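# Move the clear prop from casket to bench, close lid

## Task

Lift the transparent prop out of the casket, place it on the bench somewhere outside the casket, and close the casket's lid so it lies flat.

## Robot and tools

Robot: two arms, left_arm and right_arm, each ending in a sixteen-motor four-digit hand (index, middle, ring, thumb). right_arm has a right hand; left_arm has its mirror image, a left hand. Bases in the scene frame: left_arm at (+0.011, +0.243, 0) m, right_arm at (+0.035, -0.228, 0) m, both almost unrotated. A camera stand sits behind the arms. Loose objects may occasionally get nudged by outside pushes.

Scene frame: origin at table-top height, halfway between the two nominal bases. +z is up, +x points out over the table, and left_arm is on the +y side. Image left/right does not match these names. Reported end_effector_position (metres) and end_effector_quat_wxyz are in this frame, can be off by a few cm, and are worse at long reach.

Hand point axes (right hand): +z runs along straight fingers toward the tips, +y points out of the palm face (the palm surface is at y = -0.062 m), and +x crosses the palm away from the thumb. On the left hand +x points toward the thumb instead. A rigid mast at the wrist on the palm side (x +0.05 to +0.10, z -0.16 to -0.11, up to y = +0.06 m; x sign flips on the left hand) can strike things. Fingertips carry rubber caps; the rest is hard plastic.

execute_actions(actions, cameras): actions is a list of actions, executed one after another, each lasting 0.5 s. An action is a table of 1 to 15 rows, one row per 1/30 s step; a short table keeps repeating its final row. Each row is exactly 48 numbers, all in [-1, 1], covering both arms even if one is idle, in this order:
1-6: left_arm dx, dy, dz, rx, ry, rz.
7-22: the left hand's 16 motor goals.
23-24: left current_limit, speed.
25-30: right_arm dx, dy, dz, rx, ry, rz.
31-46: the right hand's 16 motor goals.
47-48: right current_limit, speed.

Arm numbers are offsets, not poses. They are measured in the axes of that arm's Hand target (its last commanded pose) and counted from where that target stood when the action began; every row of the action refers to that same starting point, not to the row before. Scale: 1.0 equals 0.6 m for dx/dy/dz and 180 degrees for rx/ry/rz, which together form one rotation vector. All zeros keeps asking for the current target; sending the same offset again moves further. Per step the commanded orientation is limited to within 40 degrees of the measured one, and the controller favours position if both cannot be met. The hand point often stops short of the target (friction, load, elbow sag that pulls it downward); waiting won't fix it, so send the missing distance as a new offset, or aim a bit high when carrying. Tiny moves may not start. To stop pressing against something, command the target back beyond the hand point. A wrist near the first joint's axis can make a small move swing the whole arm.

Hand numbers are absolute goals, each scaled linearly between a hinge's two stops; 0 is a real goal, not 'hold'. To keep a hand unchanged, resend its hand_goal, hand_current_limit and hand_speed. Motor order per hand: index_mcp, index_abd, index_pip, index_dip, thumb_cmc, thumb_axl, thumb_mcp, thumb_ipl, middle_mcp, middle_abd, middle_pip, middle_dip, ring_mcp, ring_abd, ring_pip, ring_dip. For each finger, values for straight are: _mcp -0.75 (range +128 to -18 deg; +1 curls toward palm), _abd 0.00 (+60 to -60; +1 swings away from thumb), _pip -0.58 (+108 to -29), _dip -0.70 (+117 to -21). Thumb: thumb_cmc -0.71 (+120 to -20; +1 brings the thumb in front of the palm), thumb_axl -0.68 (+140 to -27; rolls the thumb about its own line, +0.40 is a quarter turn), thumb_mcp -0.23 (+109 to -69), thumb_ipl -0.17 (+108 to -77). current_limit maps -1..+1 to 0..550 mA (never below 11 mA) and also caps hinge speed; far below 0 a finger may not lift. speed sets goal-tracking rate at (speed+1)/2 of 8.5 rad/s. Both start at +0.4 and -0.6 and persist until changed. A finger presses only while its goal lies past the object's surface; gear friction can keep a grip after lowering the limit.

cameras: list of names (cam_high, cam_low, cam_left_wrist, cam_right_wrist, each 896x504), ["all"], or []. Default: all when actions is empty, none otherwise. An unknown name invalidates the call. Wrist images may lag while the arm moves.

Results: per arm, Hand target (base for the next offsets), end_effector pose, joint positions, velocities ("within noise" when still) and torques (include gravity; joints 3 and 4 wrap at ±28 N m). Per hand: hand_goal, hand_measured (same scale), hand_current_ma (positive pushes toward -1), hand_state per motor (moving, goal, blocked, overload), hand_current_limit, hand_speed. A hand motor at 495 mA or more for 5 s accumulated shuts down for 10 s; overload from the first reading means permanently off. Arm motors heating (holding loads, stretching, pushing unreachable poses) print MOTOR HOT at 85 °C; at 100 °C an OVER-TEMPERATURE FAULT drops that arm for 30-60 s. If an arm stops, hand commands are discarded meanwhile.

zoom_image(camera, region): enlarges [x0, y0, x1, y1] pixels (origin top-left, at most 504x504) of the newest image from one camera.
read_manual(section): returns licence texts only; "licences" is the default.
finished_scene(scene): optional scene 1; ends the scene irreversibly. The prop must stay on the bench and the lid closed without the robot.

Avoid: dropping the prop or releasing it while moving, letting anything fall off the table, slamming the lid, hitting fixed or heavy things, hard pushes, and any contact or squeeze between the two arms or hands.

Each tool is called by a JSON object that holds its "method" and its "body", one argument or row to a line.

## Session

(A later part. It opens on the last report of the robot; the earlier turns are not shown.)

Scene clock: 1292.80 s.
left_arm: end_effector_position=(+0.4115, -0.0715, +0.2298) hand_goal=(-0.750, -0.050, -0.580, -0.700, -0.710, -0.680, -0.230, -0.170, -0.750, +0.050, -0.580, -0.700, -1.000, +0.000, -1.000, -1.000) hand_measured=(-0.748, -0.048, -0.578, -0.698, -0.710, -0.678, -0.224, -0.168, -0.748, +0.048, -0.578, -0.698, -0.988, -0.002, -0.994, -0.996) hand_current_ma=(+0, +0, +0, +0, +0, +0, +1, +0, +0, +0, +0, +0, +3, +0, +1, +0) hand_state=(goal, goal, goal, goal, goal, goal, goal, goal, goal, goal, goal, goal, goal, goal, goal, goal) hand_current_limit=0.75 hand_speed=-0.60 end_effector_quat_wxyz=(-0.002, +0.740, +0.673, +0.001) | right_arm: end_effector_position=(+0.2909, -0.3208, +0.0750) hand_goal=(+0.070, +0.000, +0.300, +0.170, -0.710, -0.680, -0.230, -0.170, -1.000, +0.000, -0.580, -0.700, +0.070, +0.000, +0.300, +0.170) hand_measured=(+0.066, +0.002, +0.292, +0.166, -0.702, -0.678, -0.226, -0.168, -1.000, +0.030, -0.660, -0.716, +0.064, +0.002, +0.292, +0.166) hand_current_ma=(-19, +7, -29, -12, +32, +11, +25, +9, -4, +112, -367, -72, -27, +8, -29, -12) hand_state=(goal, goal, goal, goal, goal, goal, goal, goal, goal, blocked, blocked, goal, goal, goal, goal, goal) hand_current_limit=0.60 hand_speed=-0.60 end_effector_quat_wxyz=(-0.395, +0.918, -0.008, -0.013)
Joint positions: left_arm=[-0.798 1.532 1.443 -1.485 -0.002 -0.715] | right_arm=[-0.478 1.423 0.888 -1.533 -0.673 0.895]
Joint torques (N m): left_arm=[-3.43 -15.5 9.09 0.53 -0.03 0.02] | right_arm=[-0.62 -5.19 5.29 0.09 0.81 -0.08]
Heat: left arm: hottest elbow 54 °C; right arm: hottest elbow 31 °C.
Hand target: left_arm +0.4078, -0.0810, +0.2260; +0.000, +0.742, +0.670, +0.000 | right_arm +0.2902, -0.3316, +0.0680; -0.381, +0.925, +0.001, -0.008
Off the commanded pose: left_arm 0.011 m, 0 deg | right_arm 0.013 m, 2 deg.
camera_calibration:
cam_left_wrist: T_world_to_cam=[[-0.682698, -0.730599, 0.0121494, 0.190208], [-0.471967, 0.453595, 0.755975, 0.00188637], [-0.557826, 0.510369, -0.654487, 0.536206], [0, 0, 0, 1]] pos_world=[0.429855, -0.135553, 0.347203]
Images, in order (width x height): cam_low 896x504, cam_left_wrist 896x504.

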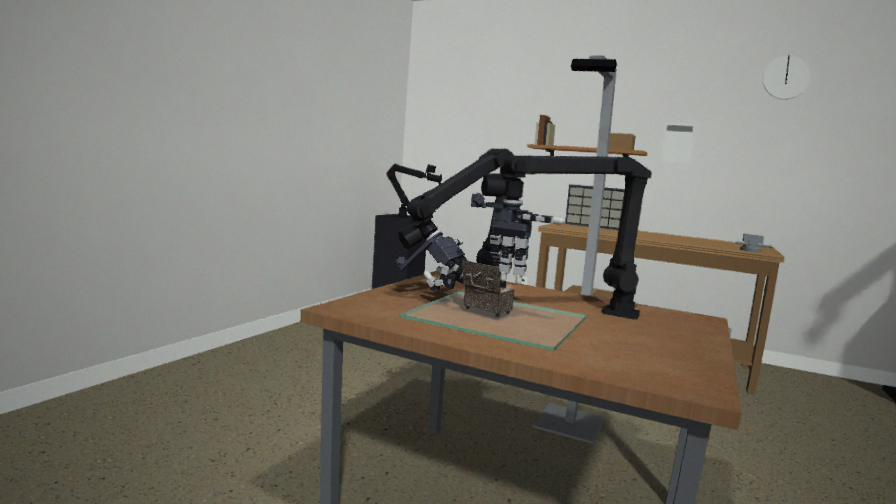

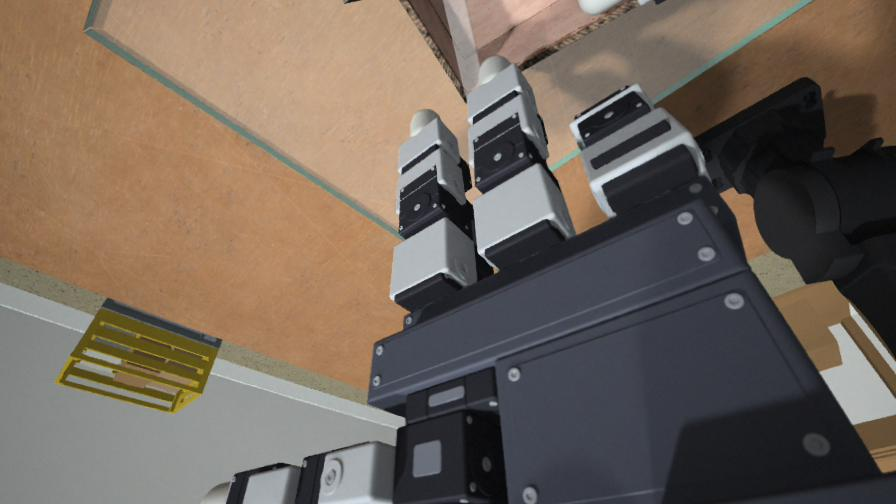

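{"method": "execute_actions", "body": {
  "actions": [
    [[0,0,0.033,0,0,0,-0.75,-0.05,-0.58,-0.7,-0.71,-0.68,-0.23,-0.17,-0.75,0.05,-0.58,-0.7,-1,0,-1,-1,0.75,-0.6,0,0,0,0,0,0,0.07,0,0.3,0.17,-0.71,-0.68,-0.23,-0.17,-1,0,-0.58,-0.7,0.07,0,0.3,0.17,0.6,-0.6]]
  ],
  "cameras": ["cam_high","cam_low","cam_left_wrist","cam_right_wrist"]
}}

{"method": "zoom_image", "body": {
  "camera": "cam_left_wrist",
  "region": [380, 0, 560, 150]
}}

{"method": "zoom_image", "body": {
  "camera": "cam_low",
  "region": [440, 220, 540, 330]
}}

{"method": "zoom_image", "body": {
  "camera": "cam_high",
  "region": [310, 130, 430, 250]
}}

Scene clock: 1303.77 s.
left_arm: end_effector_position=(+0.4116, -0.0716, +0.2111) hand_goal=(-0.750, -0.050, -0.580, -0.700, -0.710, -0.680, -0.230, -0.170, -0.750, +0.050, -0.580, -0.700, -1.000, +0.000, -1.000, -1.000) hand_measured=(-0.748, -0.048, -0.578, -0.698, -0.710, -0.678, -0.224, -0.168, -0.748, +0.048, -0.578, -0.698, -0.988, -0.002, -0.994, -0.996) hand_current_ma=(+0, +0, +0, +0, +0, +0, +1, +0, +0, +0, +0, +0, +3, +0, +1, +0) hand_state=(goal, goal, goal, goal, goal, goal, goal, goal, goal, goal, goal, goal, goal, goal, goal, goal) hand_current_limit=0.75 hand_speed=-0.60 end_effector_quat_wxyz=(-0.001, +0.740, +0.673, +0.001) | right_arm: end_effector_position=(+0.2909, -0.3208, +0.0750) hand_goal=(+0.070, +0.000, +0.300, +0.170, -0.710, -0.680, -0.230, -0.170, -1.000, +0.000, -0.580, -0.700, +0.070, +0.000, +0.300, +0.170) hand_measured=(+0.066, +0.002, +0.292, +0.166, -0.702, -0.678, -0.226, -0.168, -1.000, +0.030, -0.660, -0.716, +0.064, +0.002, +0.292, +0.166) hand_current_ma=(-19, +7, -29, -12, +32, +11, +25, +9, -4, +112, -367, -72, -27, +8, -29, -12) hand_state=(goal, goal, goal, goal, goal, goal, goal, goal, goal, blocked, blocked, goal, goal, goal, goal, goal) hand_current_limit=0.60 hand_speed=-0.60 end_effector_quat_wxyz=(-0.395, +0.918, -0.008, -0.013)
Joint positions: left_arm=[-0.798 1.537 1.399 -1.434 -0.002 -0.715] | right_arm=[-0.478 1.423 0.888 -1.533 -0.673 0.895]
Joint torques (N m): left_arm=[-3.43 -14.86 8.99 0.55 -0.05 0.02] | right_arm=[-0.67 -5.19 5.3 0.08 0.81 -0.09]
Heat: left arm: hottest elbow 51 °C; right arm: hottest elbow 31 °C.
Hand target: left_arm +0.4078, -0.0809, +0.2062; +0.000, +0.742, +0.670, +0.000 | right_arm +0.2902, -0.3316, +0.0680; -0.381, +0.925, +0.001, -0.008
Off the commanded pose: left_arm 0.011 m, 0 deg | right_arm 0.013 m, 2 deg.
camera_calibration:
cam_left_wrist: T_world_to_cam=[[-0.682747, -0.730552, 0.0122716, 0.190427], [-0.473022, 0.454745, 0.754624, 0.0169096], [-0.556872, 0.509413, -0.656043, 0.523897], [0, 0, 0, 1]] pos_world=[0.429755, -0.135453, 0.328601]
cam_right_wrist: T_world_to_cam=[[-0.788404, -0.3895, -0.47614, 0.180239], [-0.462201, -0.1357, 0.876331, -0.0130817], [-0.405944, 0.910975, -0.0730406, 0.541569], [0, 0, 0, 1]] pos_world=[0.355901, -0.424927, 0.136839]

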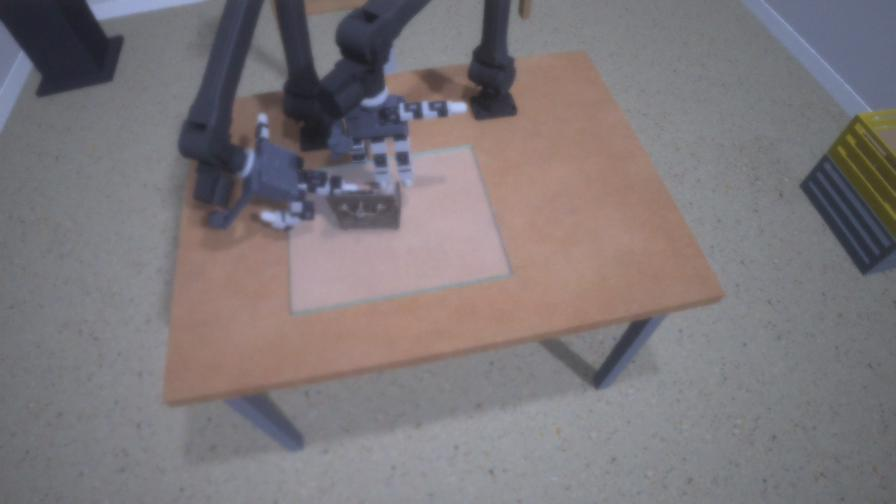

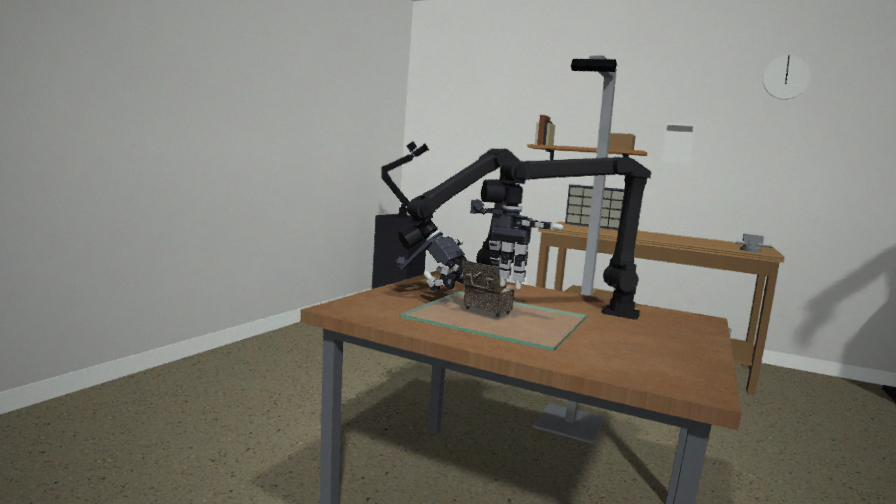

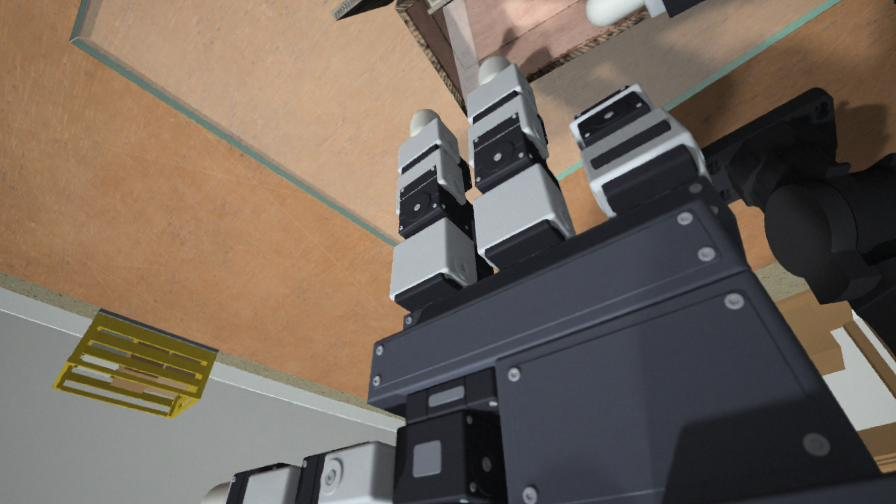

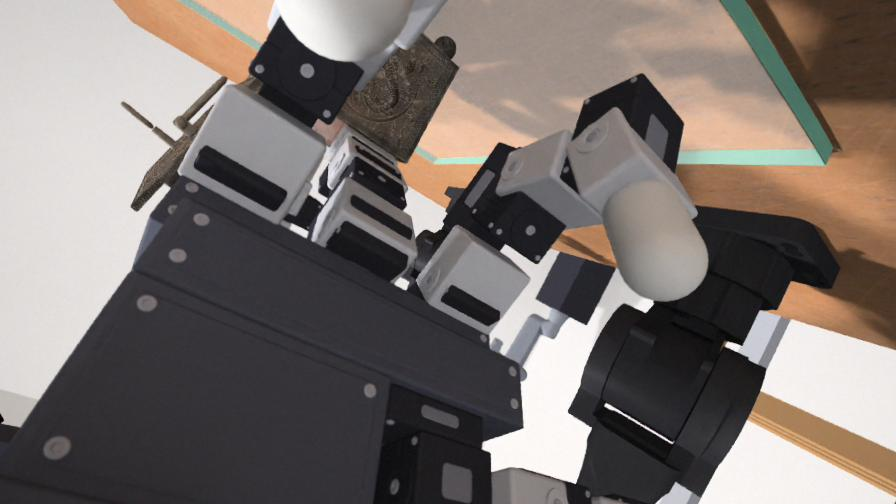

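Scaled by 2.800 from the camera's 896x504 image, which has a finer 1280x720 frame.

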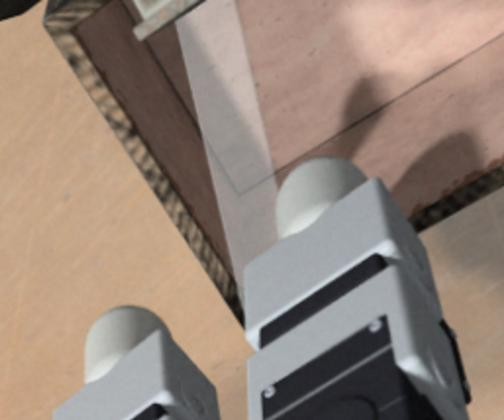

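Scaled by 4.582 from the camera's 896x504 image, which has a finer 1280x720 frame.

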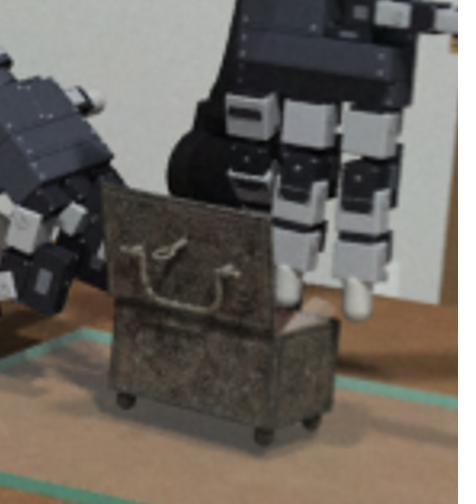

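Scaled by 4.200 from the camera's 896x504 image, which has a finer 1280x720 frame.

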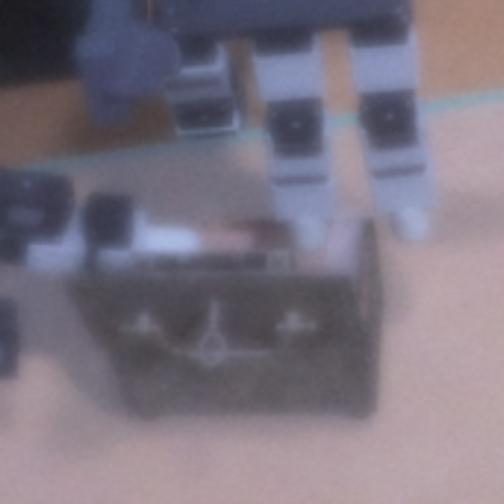

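{"method": "execute_actions", "body": {
  "actions": [
    [[0,0,-0.073,0,0,0,-0.75,-0.05,-0.58,-0.7,-0.71,-0.68,-0.23,-0.17,-0.75,0.05,-0.58,-0.7,-1,0,-1,-1,0.75,-0.6,0,0,0,0,0,0,0.07,0,0.3,0.17,-0.71,-0.68,-0.23,-0.17,-1,0,-0.58,-0.7,0.07,0,0.3,0.17,0.6,-0.6]],
    [[0,0,0.058,0,0,0,-0.75,-0.05,-0.58,-0.7,-0.71,-0.68,-0.23,-0.17,-0.75,0.05,-0.58,-0.7,-1,0,-1,-1,0.75,-0.6,0,0,0,0,0,0,0.07,0,0.3,0.17,-0.71,-0.68,-0.23,-0.17,-1,0,-0.58,-0.7,0.07,0,0.3,0.17,0.6,-0.6]]
  ],
  "cameras": ["cam_high","cam_low","cam_left_wrist"]
}}

{"method": "zoom_image", "body": {
  "camera": "cam_high",
  "region": [350, 150, 420, 220]
}}

{"method": "zoom_image", "body": {
  "camera": "cam_low",
  "region": [480, 260, 530, 310]
}}

Scene clock: 1311.17 s.
left_arm: end_effector_position=(+0.4120, -0.0720, +0.2191) hand_goal=(-0.750, -0.050, -0.580, -0.700, -0.710, -0.680, -0.230, -0.170, -0.750, +0.050, -0.580, -0.700, -1.000, +0.000, -1.000, -1.000) hand_measured=(-0.748, -0.048, -0.578, -0.698, -0.710, -0.678, -0.224, -0.168, -0.746, +0.052, -0.576, -0.698, -0.988, -0.002, -0.994, -0.996) hand_current_ma=(+0, +0, +0, +0, +0, +0, +1, +0, +0, +0, +0, +0, +3, +0, +1, +0) hand_state=(goal, goal, goal, goal, goal, goal, goal, goal, goal, goal, goal, goal, goal, goal, goal, goal) hand_current_limit=0.75 hand_speed=-0.60 end_effector_quat_wxyz=(-0.002, +0.740, +0.673, +0.001) | right_arm: end_effector_position=(+0.2909, -0.3208, +0.0750) hand_goal=(+0.070, +0.000, +0.300, +0.170, -0.710, -0.680, -0.230, -0.170, -1.000, +0.000, -0.580, -0.700, +0.070, +0.000, +0.300, +0.170) hand_measured=(+0.066, +0.002, +0.292, +0.166, -0.702, -0.678, -0.226, -0.168, -1.000, +0.030, -0.660, -0.716, +0.064, +0.002, +0.292, +0.166) hand_current_ma=(-19, +7, -29, -12, +32, +11, +25, +9, -4, +112, -367, -72, -27, +8, -29, -12) hand_state=(goal, goal, goal, goal, goal, goal, goal, goal, goal, blocked, blocked, goal, goal, goal, goal, goal) hand_current_limit=0.60 hand_speed=-0.60 end_effector_quat_wxyz=(-0.395, +0.918, -0.008, -0.013)
Joint positions: left_arm=[-0.798 1.537 1.42 -1.457 -0.002 -0.715] | right_arm=[-0.478 1.423 0.888 -1.533 -0.673 0.895]
Joint torques (N m): left_arm=[-3.43 -15.09 8.95 0.55 -0.02 0.02] | right_arm=[-0.56 -5.13 5.29 0.05 0.8 -0.09]
Heat: left arm: hottest elbow 51 °C; right arm: hottest elbow 30 °C.
Hand target: left_arm +0.4078, -0.0809, +0.2152; +0.000, +0.742, +0.670, +0.000 | right_arm +0.2902, -0.3316, +0.0680; -0.381, +0.925, +0.001, -0.008
Off the commanded pose: left_arm 0.011 m, 0 deg | right_arm 0.013 m, 2 deg.
camera_calibration:
cam_left_wrist: T_world_to_cam=[[-0.682732, -0.730567, 0.0122132, 0.190244], [-0.472101, 0.453824, 0.755754, 0.0105545], [-0.557672, 0.510212, -0.654742, 0.529679], [0, 0, 0, 1]] pos_world=[0.430255, -0.136053, 0.336503]
Images, in order (width x height): cam_high 896x504, cam_low 896x504, cam_left_wrist 896x504.

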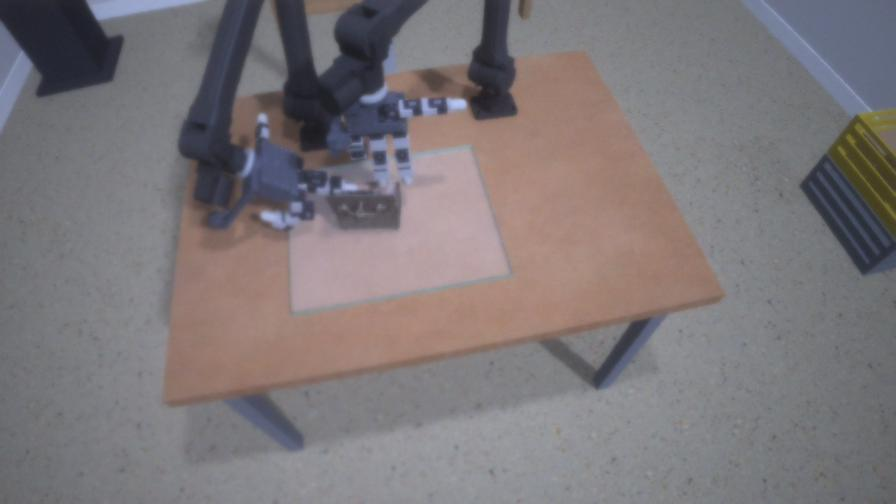

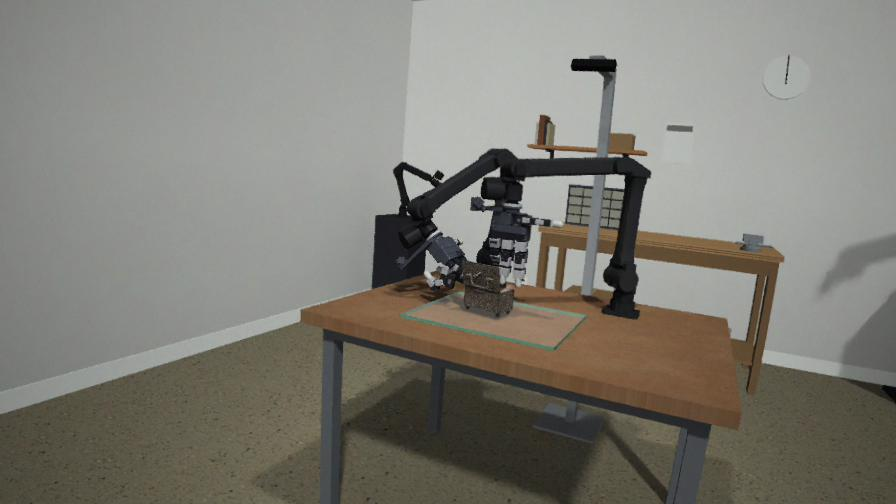

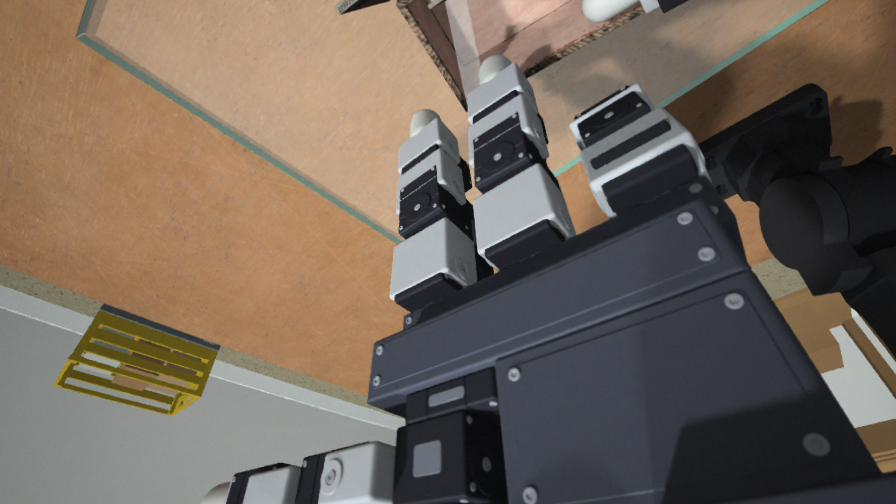

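Scaled by 7.200 from the camera's 896x504 image, which has a finer 1280x720 frame.

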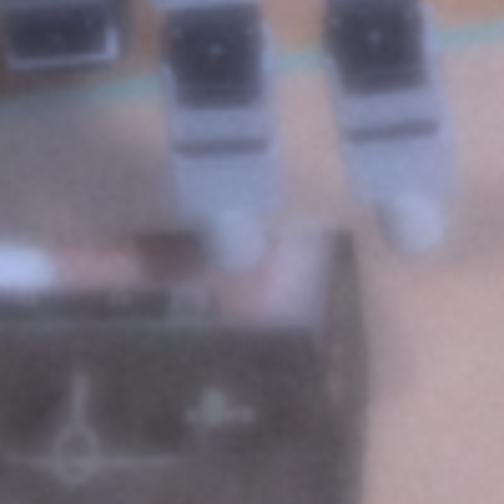

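Scaled by 10.080 from the camera's 896x504 image, which has a finer 1280x720 frame.

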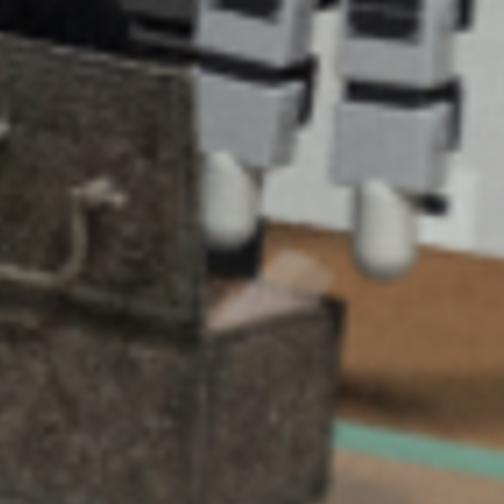

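{"method": "execute_actions", "body": {
  "actions": [
    [[0,0,0,0,0,0,-0.75,0.08,-0.58,-0.7,-0.71,-0.68,-0.23,-0.17,-0.75,-0.04,-0.58,-0.7,-1,0,-1,-1,0.4,-0.7,0,0,0,0,0,0,0.07,0,0.3,0.17,-0.71,-0.68,-0.23,-0.17,-1,0,-0.58,-0.7,0.07,0,0.3,0.17,0.6,-0.6]]
  ],
  "cameras": ["cam_high","cam_low","cam_left_wrist"]
}}

{"method": "zoom_image", "body": {
  "camera": "cam_high",
  "region": [350, 150, 420, 220]
}}

{"method": "zoom_image", "body": {
  "camera": "cam_low",
  "region": [480, 260, 530, 310]
}}

{"method": "zoom_image", "body": {
  "camera": "cam_left_wrist",
  "region": [400, 0, 560, 150]
}}

Scene clock: 1315.60 s.
left_arm: end_effector_position=(+0.4120, -0.0720, +0.2191) hand_goal=(-0.750, +0.080, -0.580, -0.700, -0.710, -0.680, -0.230, -0.170, -0.750, -0.040, -0.580, -0.700, -1.000, +0.000, -1.000, -1.000) hand_measured=(-0.748, +0.076, -0.578, -0.698, -0.710, -0.678, -0.224, -0.168, -0.746, -0.036, -0.576, -0.698, -0.988, -0.002, -0.994, -0.996) hand_current_ma=(+0, +0, +0, +0, +0, +0, +1, +0, +0, +0, +0, +0, +3, +0, +1, +0) hand_state=(goal, goal, goal, goal, goal, goal, goal, goal, goal, goal, goal, goal, goal, goal, goal, goal) hand_current_limit=0.40 hand_speed=-0.70 end_effector_quat_wxyz=(-0.002, +0.740, +0.673, +0.001) | right_arm: end_effector_position=(+0.2909, -0.3208, +0.0750) hand_goal=(+0.070, +0.000, +0.300, +0.170, -0.710, -0.680, -0.230, -0.170, -1.000, +0.000, -0.580, -0.700, +0.070, +0.000, +0.300, +0.170) hand_measured=(+0.066, +0.002, +0.292, +0.166, -0.702, -0.678, -0.226, -0.168, -1.000, +0.030, -0.660, -0.716, +0.064, +0.002, +0.292, +0.166) hand_current_ma=(-19, +7, -29, -12, +32, +11, +25, +9, -4, +112, -367, -72, -27, +8, -29, -12) hand_state=(goal, goal, goal, goal, goal, goal, goal, goal, goal, blocked, blocked, goal, goal, goal, goal, goal) hand_current_limit=0.60 hand_speed=-0.60 end_effector_quat_wxyz=(-0.395, +0.918, -0.008, -0.013)
Joint positions: left_arm=[-0.798 1.537 1.42 -1.457 -0.002 -0.715] | right_arm=[-0.478 1.423 0.888 -1.533 -0.673 0.895]
Joint torques (N m): left_arm=[-3.55 -15.27 8.92 0.53 -0.03 0.02] | right_arm=[-0.56 -5.13 5.29 0.06 0.81 -0.08]
Heat: left arm: hottest elbow 50 °C; right arm: hottest elbow 30 °C.
Hand target: left_arm +0.4078, -0.0809, +0.2152; +0.000, +0.742, +0.670, +0.000 | right_arm +0.2902, -0.3316, +0.0680; -0.381, +0.925, +0.001, -0.008
Off the commanded pose: left_arm 0.011 m, 0 deg | right_arm 0.013 m, 2 deg.
camera_calibration:
cam_left_wrist: T_world_to_cam=[[-0.682732, -0.730567, 0.0122132, 0.190244], [-0.472101, 0.453824, 0.755754, 0.0105545], [-0.557672, 0.510212, -0.654742, 0.529679], [0, 0, 0, 1]] pos_world=[0.430255, -0.136053, 0.336503]
Images, in order (width x height): cam_high 896x504, cam_low 896x504, cam_left_wrist 896x504.

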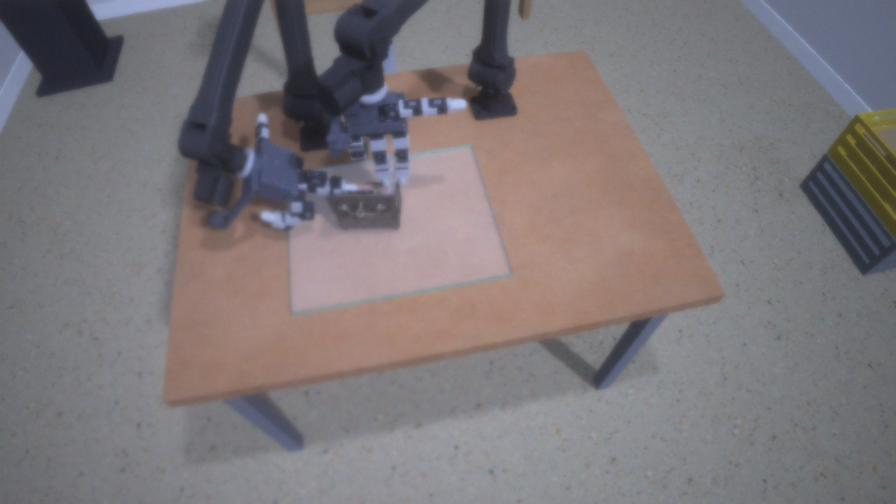

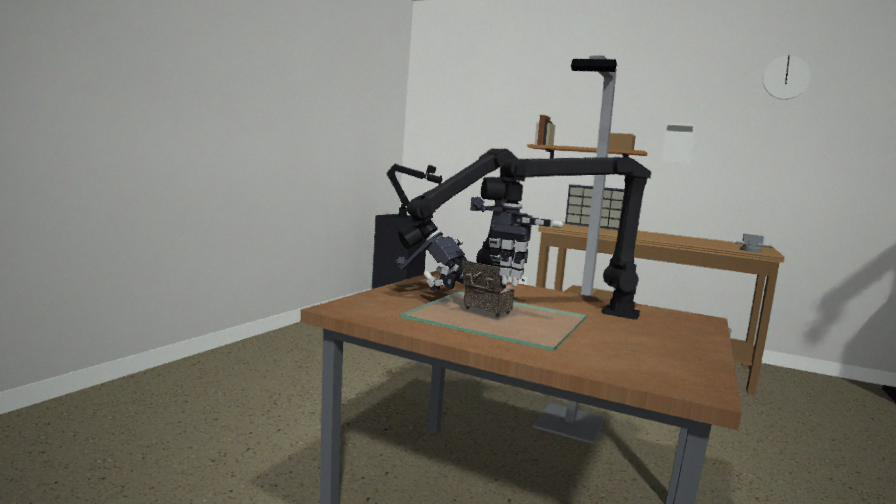

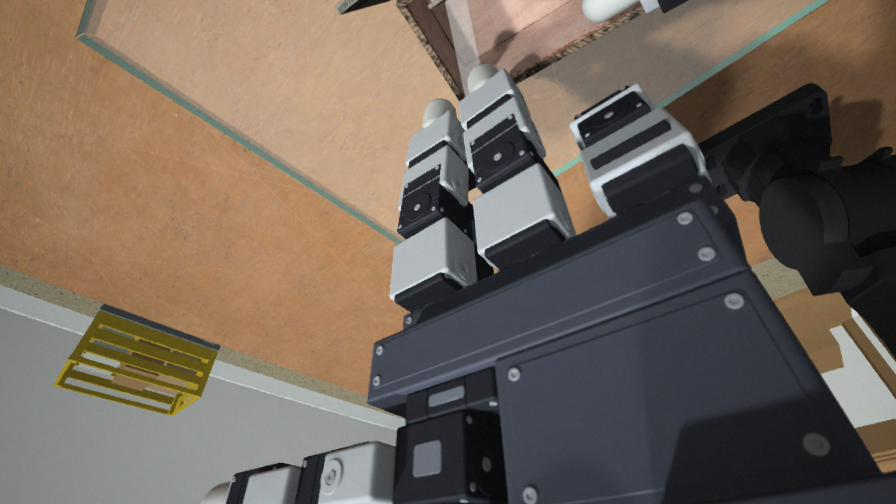

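Scaled by 7.200 from the camera's 896x504 image, which has a finer 1280x720 frame.

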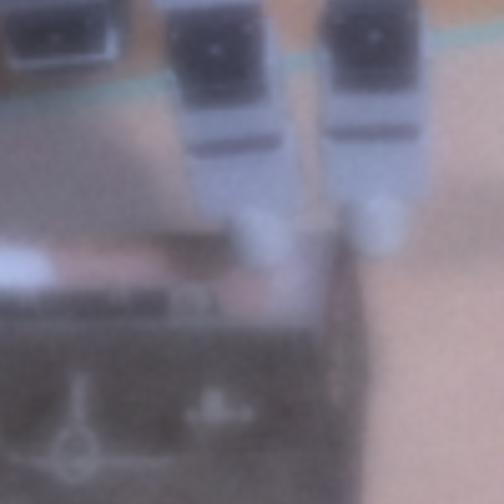

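Scaled by 10.080 from the camera's 896x504 image, which has a finer 1280x720 frame.

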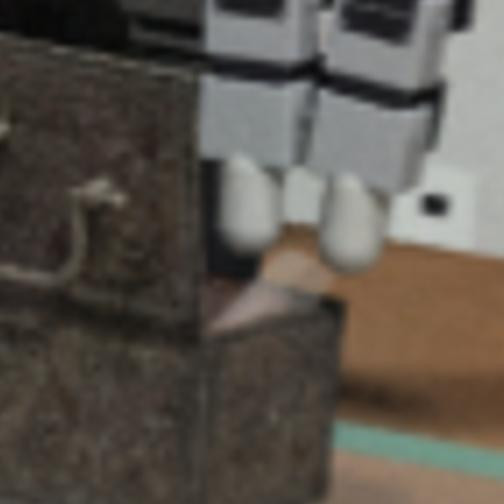

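Scaled by 3.150 from the camera's 896x504 image, which has a finer 1280x720 frame.

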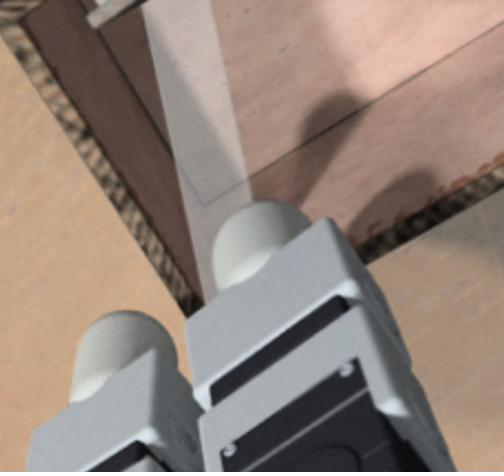

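{"method": "execute_actions", "body": {
  "actions": [
    [[-0.008,-0.014,0,0,0,0,-0.75,-0.05,-0.58,-0.7,-0.71,-0.68,-0.23,-0.17,-0.75,0.08,-0.58,-0.7,-1,0,-1,-1,0.5,-0.6,0,0,0,0,0,0,0.07,0,0.3,0.17,-0.71,-0.68,-0.23,-0.17,-1,0,-0.58,-0.7,0.07,0,0.3,0.17,0.6,-0.6]],
    [[0,0,0.02,0,0,0,-0.75,-0.05,-0.58,-0.7,-0.71,-0.68,-0.23,-0.17,-0.75,0.08,-0.58,-0.7,-1,0,-1,-1,0.5,-0.6,0,0,0,0,0,0,0.07,0,0.3,0.17,-0.71,-0.68,-0.23,-0.17,-1,0,-0.58,-0.7,0.07,0,0.3,0.17,0.6,-0.6]]
  ],
  "cameras": ["cam_high","cam_low","cam_left_wrist"]
}}

{"method": "zoom_image", "body": {
  "camera": "cam_high",
  "region": [350, 150, 420, 220]
}}

{"method": "zoom_image", "body": {
  "camera": "cam_low",
  "region": [480, 260, 530, 310]
}}

{"method": "zoom_image", "body": {
  "camera": "cam_left_wrist",
  "region": [400, 0, 560, 150]
}}

Scene clock: 1329.13 s.
left_arm: end_effector_position=(+0.3997, -0.0814, +0.2056) hand_goal=(-0.750, -0.050, -0.580, -0.700, -0.710, -0.680, -0.230, -0.170, -0.750, +0.080, -0.580, -0.700, -1.000, +0.000, -1.000, -1.000) hand_measured=(-0.748, -0.046, -0.578, -0.698, -0.710, -0.678, -0.224, -0.168, -0.746, +0.076, -0.576, -0.698, -0.988, -0.002, -0.994, -0.996) hand_current_ma=(+0, +0, +0, +0, +0, +0, +1, +0, +0, +0, +0, +0, +3, +0, +1, +0) hand_state=(goal, goal, goal, goal, goal, goal, goal, goal, goal, goal, goal, goal, goal, goal, goal, goal) hand_current_limit=0.50 hand_speed=-0.60 end_effector_quat_wxyz=(-0.003, +0.745, +0.667, +0.001) | right_arm: end_effector_position=(+0.2909, -0.3208, +0.0750) hand_goal=(+0.070, +0.000, +0.300, +0.170, -0.710, -0.680, -0.230, -0.170, -1.000, +0.000, -0.580, -0.700, +0.070, +0.000, +0.300, +0.170) hand_measured=(+0.066, +0.002, +0.292, +0.166, -0.702, -0.678, -0.226, -0.168, -1.000, +0.030, -0.660, -0.716, +0.064, +0.002, +0.292, +0.166) hand_current_ma=(-19, +7, -29, -12, +32, +11, +25, +9, -4, +112, -367, -72, -27, +8, -29, -12) hand_state=(goal, goal, goal, goal, goal, goal, goal, goal, goal, blocked, blocked, goal, goal, goal, goal, goal) hand_current_limit=0.60 hand_speed=-0.60 end_effector_quat_wxyz=(-0.395, +0.918, -0.008, -0.013)
Joint positions: left_arm=[-0.83 1.537 1.385 -1.425 -0.001 -0.733] | right_arm=[-0.478 1.423 0.888 -1.533 -0.673 0.895]
Joint torques (N m): left_arm=[-3.19 -15.38 8.91 0.54 -0.06 0] | right_arm=[-0.67 -5.19 5.3 0.06 0.81 -0.09]
Heat: left arm: hottest elbow 48 °C; right arm: hottest elbow 30 °C.
Hand target: left_arm +0.3990, -0.0849, +0.2032; +0.000, +0.742, +0.671, +0.000 | right_arm +0.2902, -0.3316, +0.0680; -0.381, +0.925, +0.001, -0.008
Off the commanded pose: left_arm 0.004 m, 1 deg | right_arm 0.013 m, 2 deg.
camera_calibration:
cam_left_wrist: T_world_to_cam=[[-0.693062, -0.720772, 0.012319, 0.180093], [-0.463933, 0.459047, 0.757656, 0.0159697], [-0.551752, 0.519387, -0.652538, 0.516634], [0, 0, 0, 1]] pos_world=[0.417278, -0.145858, 0.322805]
Images, in order (width x height): cam_high 896x504, cam_low 896x504, cam_left_wrist 896x504.

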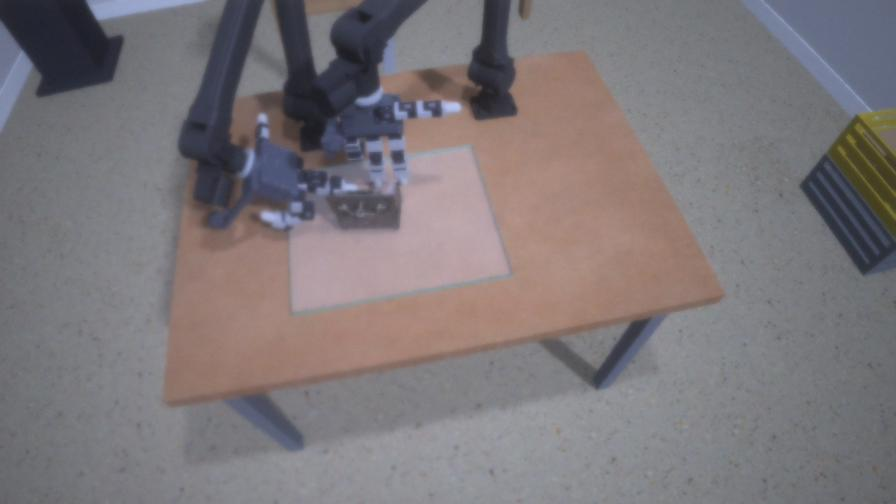

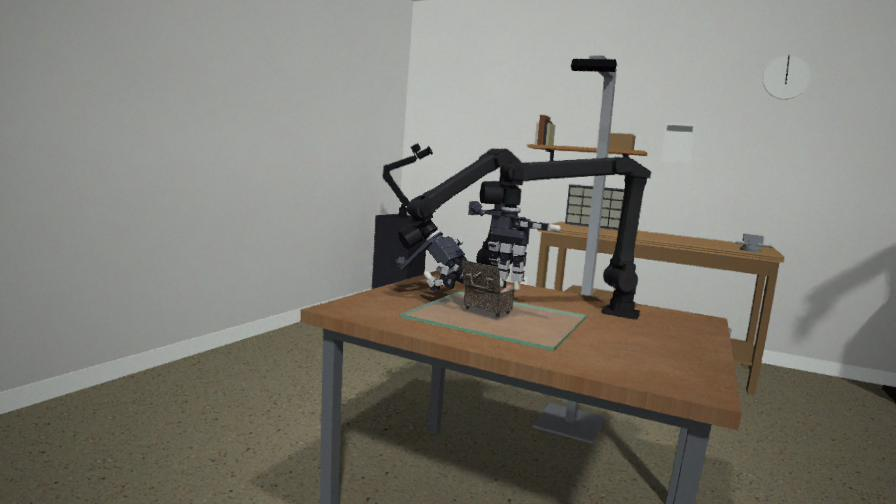

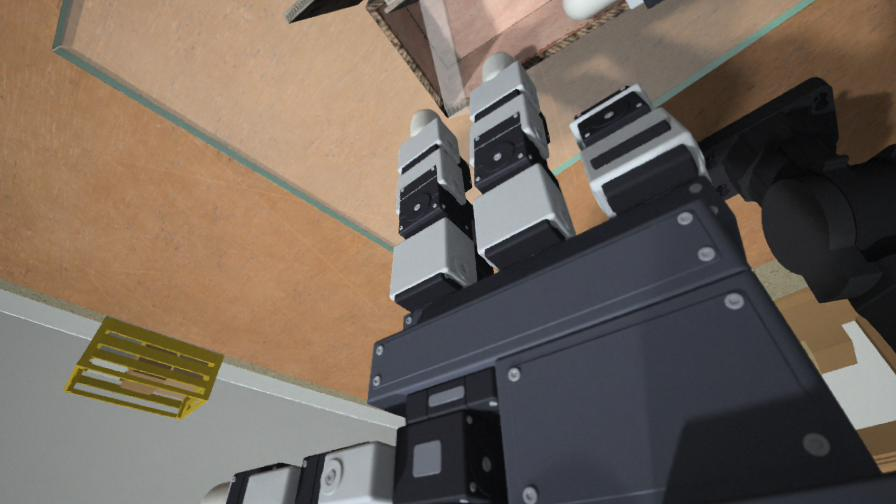

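Scaled by 7.200 from the camera's 896x504 image, which has a finer 1280x720 frame.

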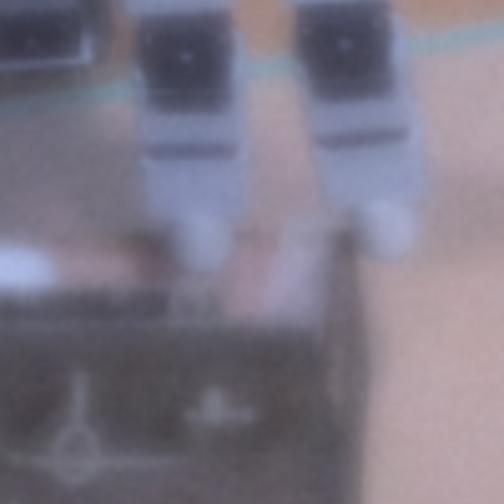

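Scaled by 10.080 from the camera's 896x504 image, which has a finer 1280x720 frame.

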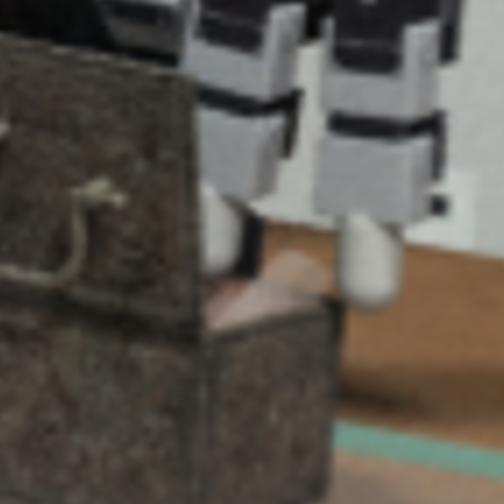

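Scaled by 3.150 from the camera's 896x504 image, which has a finer 1280x720 frame.

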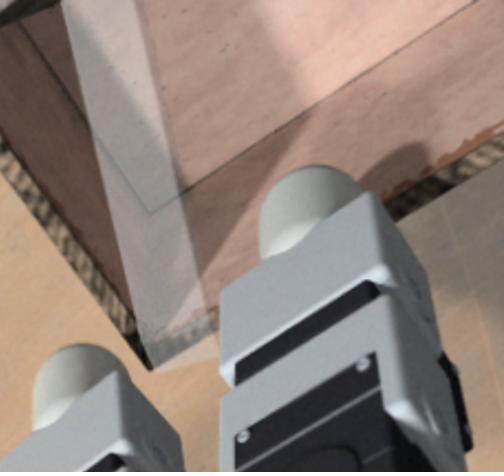

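{"method": "execute_actions", "body": {
  "actions": [
    [[0,0,0,0,0,0,-0.75,0.01,-0.58,-0.7,-0.71,-0.68,-0.23,-0.17,-0.75,-0.08,-0.58,-0.7,-1,0,-1,-1,0.5,-0.7,0,0,0,0,0,0,0.07,0,0.3,0.17,-0.71,-0.68,-0.23,-0.17,-1,0,-0.58,-0.7,0.07,0,0.3,0.17,0.6,-0.6]],
    [[0,0,0,0,0,0,-0.75,0.06,-0.58,-0.7,-0.71,-0.68,-0.23,-0.17,-0.75,-0.15,-0.58,-0.7,-1,0,-1,-1,0.5,-0.8,0,0,0,0,0,0,0.07,0,0.3,0.17,-0.71,-0.68,-0.23,-0.17,-1,0,-0.58,-0.7,0.07,0,0.3,0.17,0.6,-0.6]]
  ],
  "cameras": ["cam_high","cam_low","cam_left_wrist"]
}}

{"method": "zoom_image", "body": {
  "camera": "cam_high",
  "region": [350, 150, 420, 220]
}}

{"method": "zoom_image", "body": {
  "camera": "cam_low",
  "region": [480, 260, 530, 310]
}}

{"method": "zoom_image", "body": {
  "camera": "cam_left_wrist",
  "region": [400, 0, 560, 150]
}}

Scene clock: 1336.30 s.
left_arm: end_effector_position=(+0.3997, -0.0814, +0.2056) hand_goal=(-0.750, +0.060, -0.580, -0.700, -0.710, -0.680, -0.230, -0.170, -0.750, -0.150, -0.580, -0.700, -1.000, +0.000, -1.000, -1.000) hand_measured=(-0.754, +0.014, -0.582, -0.700, -0.710, -0.678, -0.224, -0.168, -0.744, -0.092, -0.576, -0.698, -0.988, -0.002, -0.994, -0.996) hand_current_ma=(+0, -28, +0, +0, +0, +0, +1, +0, +1, +42, +0, +0, +3, +0, +1, +0) hand_state=(goal, blocked, goal, goal, goal, goal, goal, goal, goal, blocked, goal, goal, goal, goal, goal, goal) hand_current_limit=0.50 hand_speed=-0.80 end_effector_quat_wxyz=(-0.003, +0.745, +0.667, +0.001) | right_arm: end_effector_position=(+0.2909, -0.3208, +0.0750) hand_goal=(+0.070, +0.000, +0.300, +0.170, -0.710, -0.680, -0.230, -0.170, -1.000, +0.000, -0.580, -0.700, +0.070, +0.000, +0.300, +0.170) hand_measured=(+0.066, +0.002, +0.292, +0.166, -0.702, -0.678, -0.226, -0.168, -1.000, +0.030, -0.660, -0.716, +0.064, +0.002, +0.292, +0.166) hand_current_ma=(-19, +7, -29, -12, +32, +11, +25, +9, -4, +112, -367, -72, -27, +8, -29, -12) hand_state=(goal, goal, goal, goal, goal, goal, goal, goal, goal, blocked, blocked, goal, goal, goal, goal, goal) hand_current_limit=0.60 hand_speed=-0.60 end_effector_quat_wxyz=(-0.395, +0.918, -0.008, -0.013)
Joint positions: left_arm=[-0.83 1.537 1.385 -1.425 -0.001 -0.733] | right_arm=[-0.478 1.423 0.888 -1.533 -0.673 0.895]
Joint torques (N m): left_arm=[-3.08 -15.38 8.9 0.51 -0.05 0] | right_arm=[-0.67 -5.01 5.27 0.05 0.81 -0.09]
Heat: left arm: hottest elbow 48 °C; right arm: hottest elbow 30 °C.
Hand target: left_arm +0.3990, -0.0849, +0.2032; +0.000, +0.742, +0.671, +0.000 | right_arm +0.2902, -0.3316, +0.0680; -0.381, +0.925, +0.001, -0.008
Off the commanded pose: left_arm 0.004 m, 1 deg | right_arm 0.013 m, 2 deg.
camera_calibration:
cam_left_wrist: T_world_to_cam=[[-0.693062, -0.720772, 0.012319, 0.180093], [-0.463933, 0.459047, 0.757656, 0.0159697], [-0.551752, 0.519387, -0.652538, 0.516634], [0, 0, 0, 1]] pos_world=[0.417278, -0.145858, 0.322805]
Images, in order (width x height): cam_high 896x504, cam_low 896x504, cam_left_wrist 896x504.

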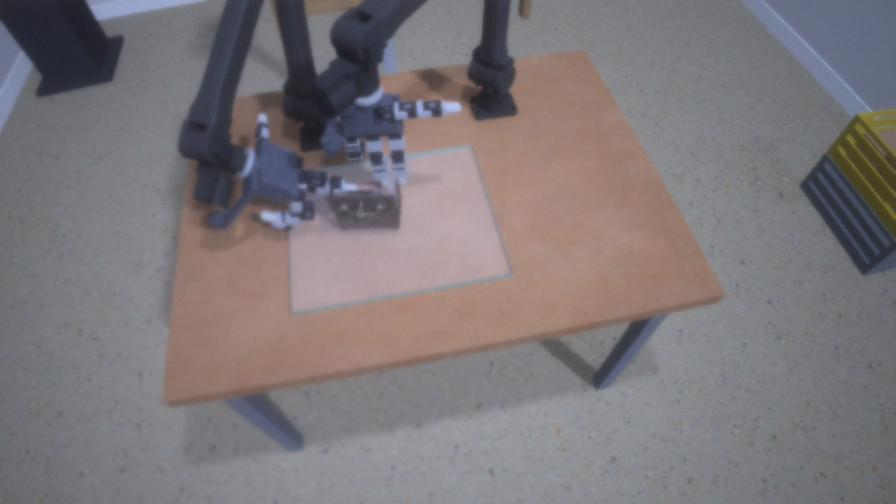

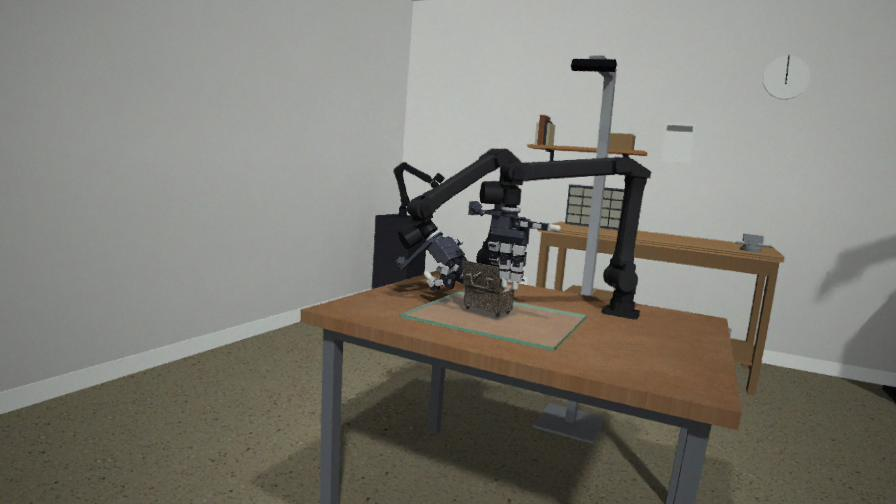

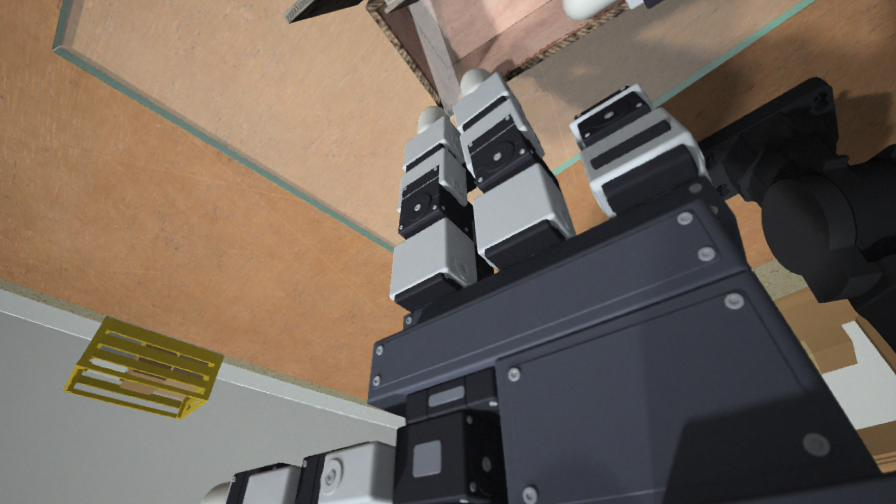

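Scaled by 7.200 from the camera's 896x504 image, which has a finer 1280x720 frame.

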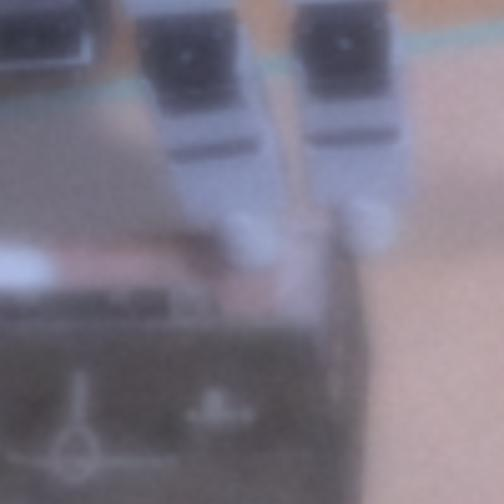

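Scaled by 10.080 from the camera's 896x504 image, which has a finer 1280x720 frame.

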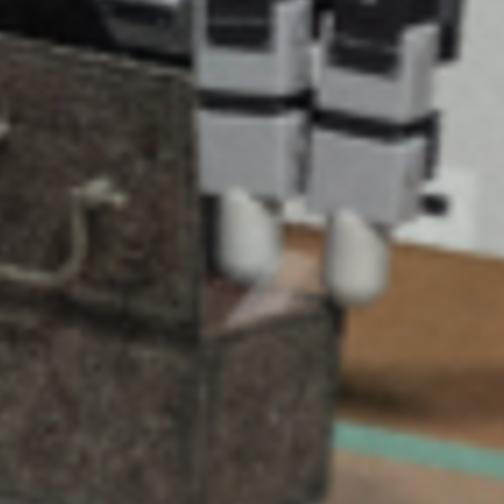

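Scaled by 3.150 from the camera's 896x504 image, which has a finer 1280x720 frame.

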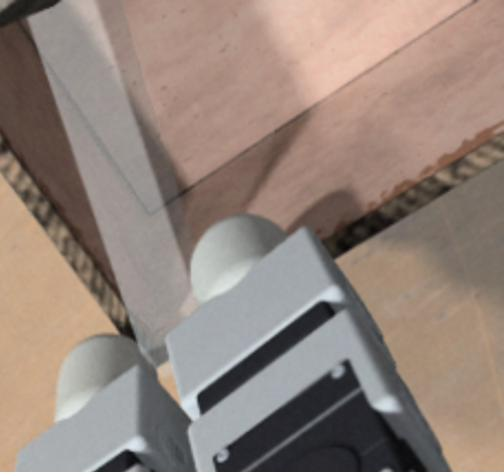

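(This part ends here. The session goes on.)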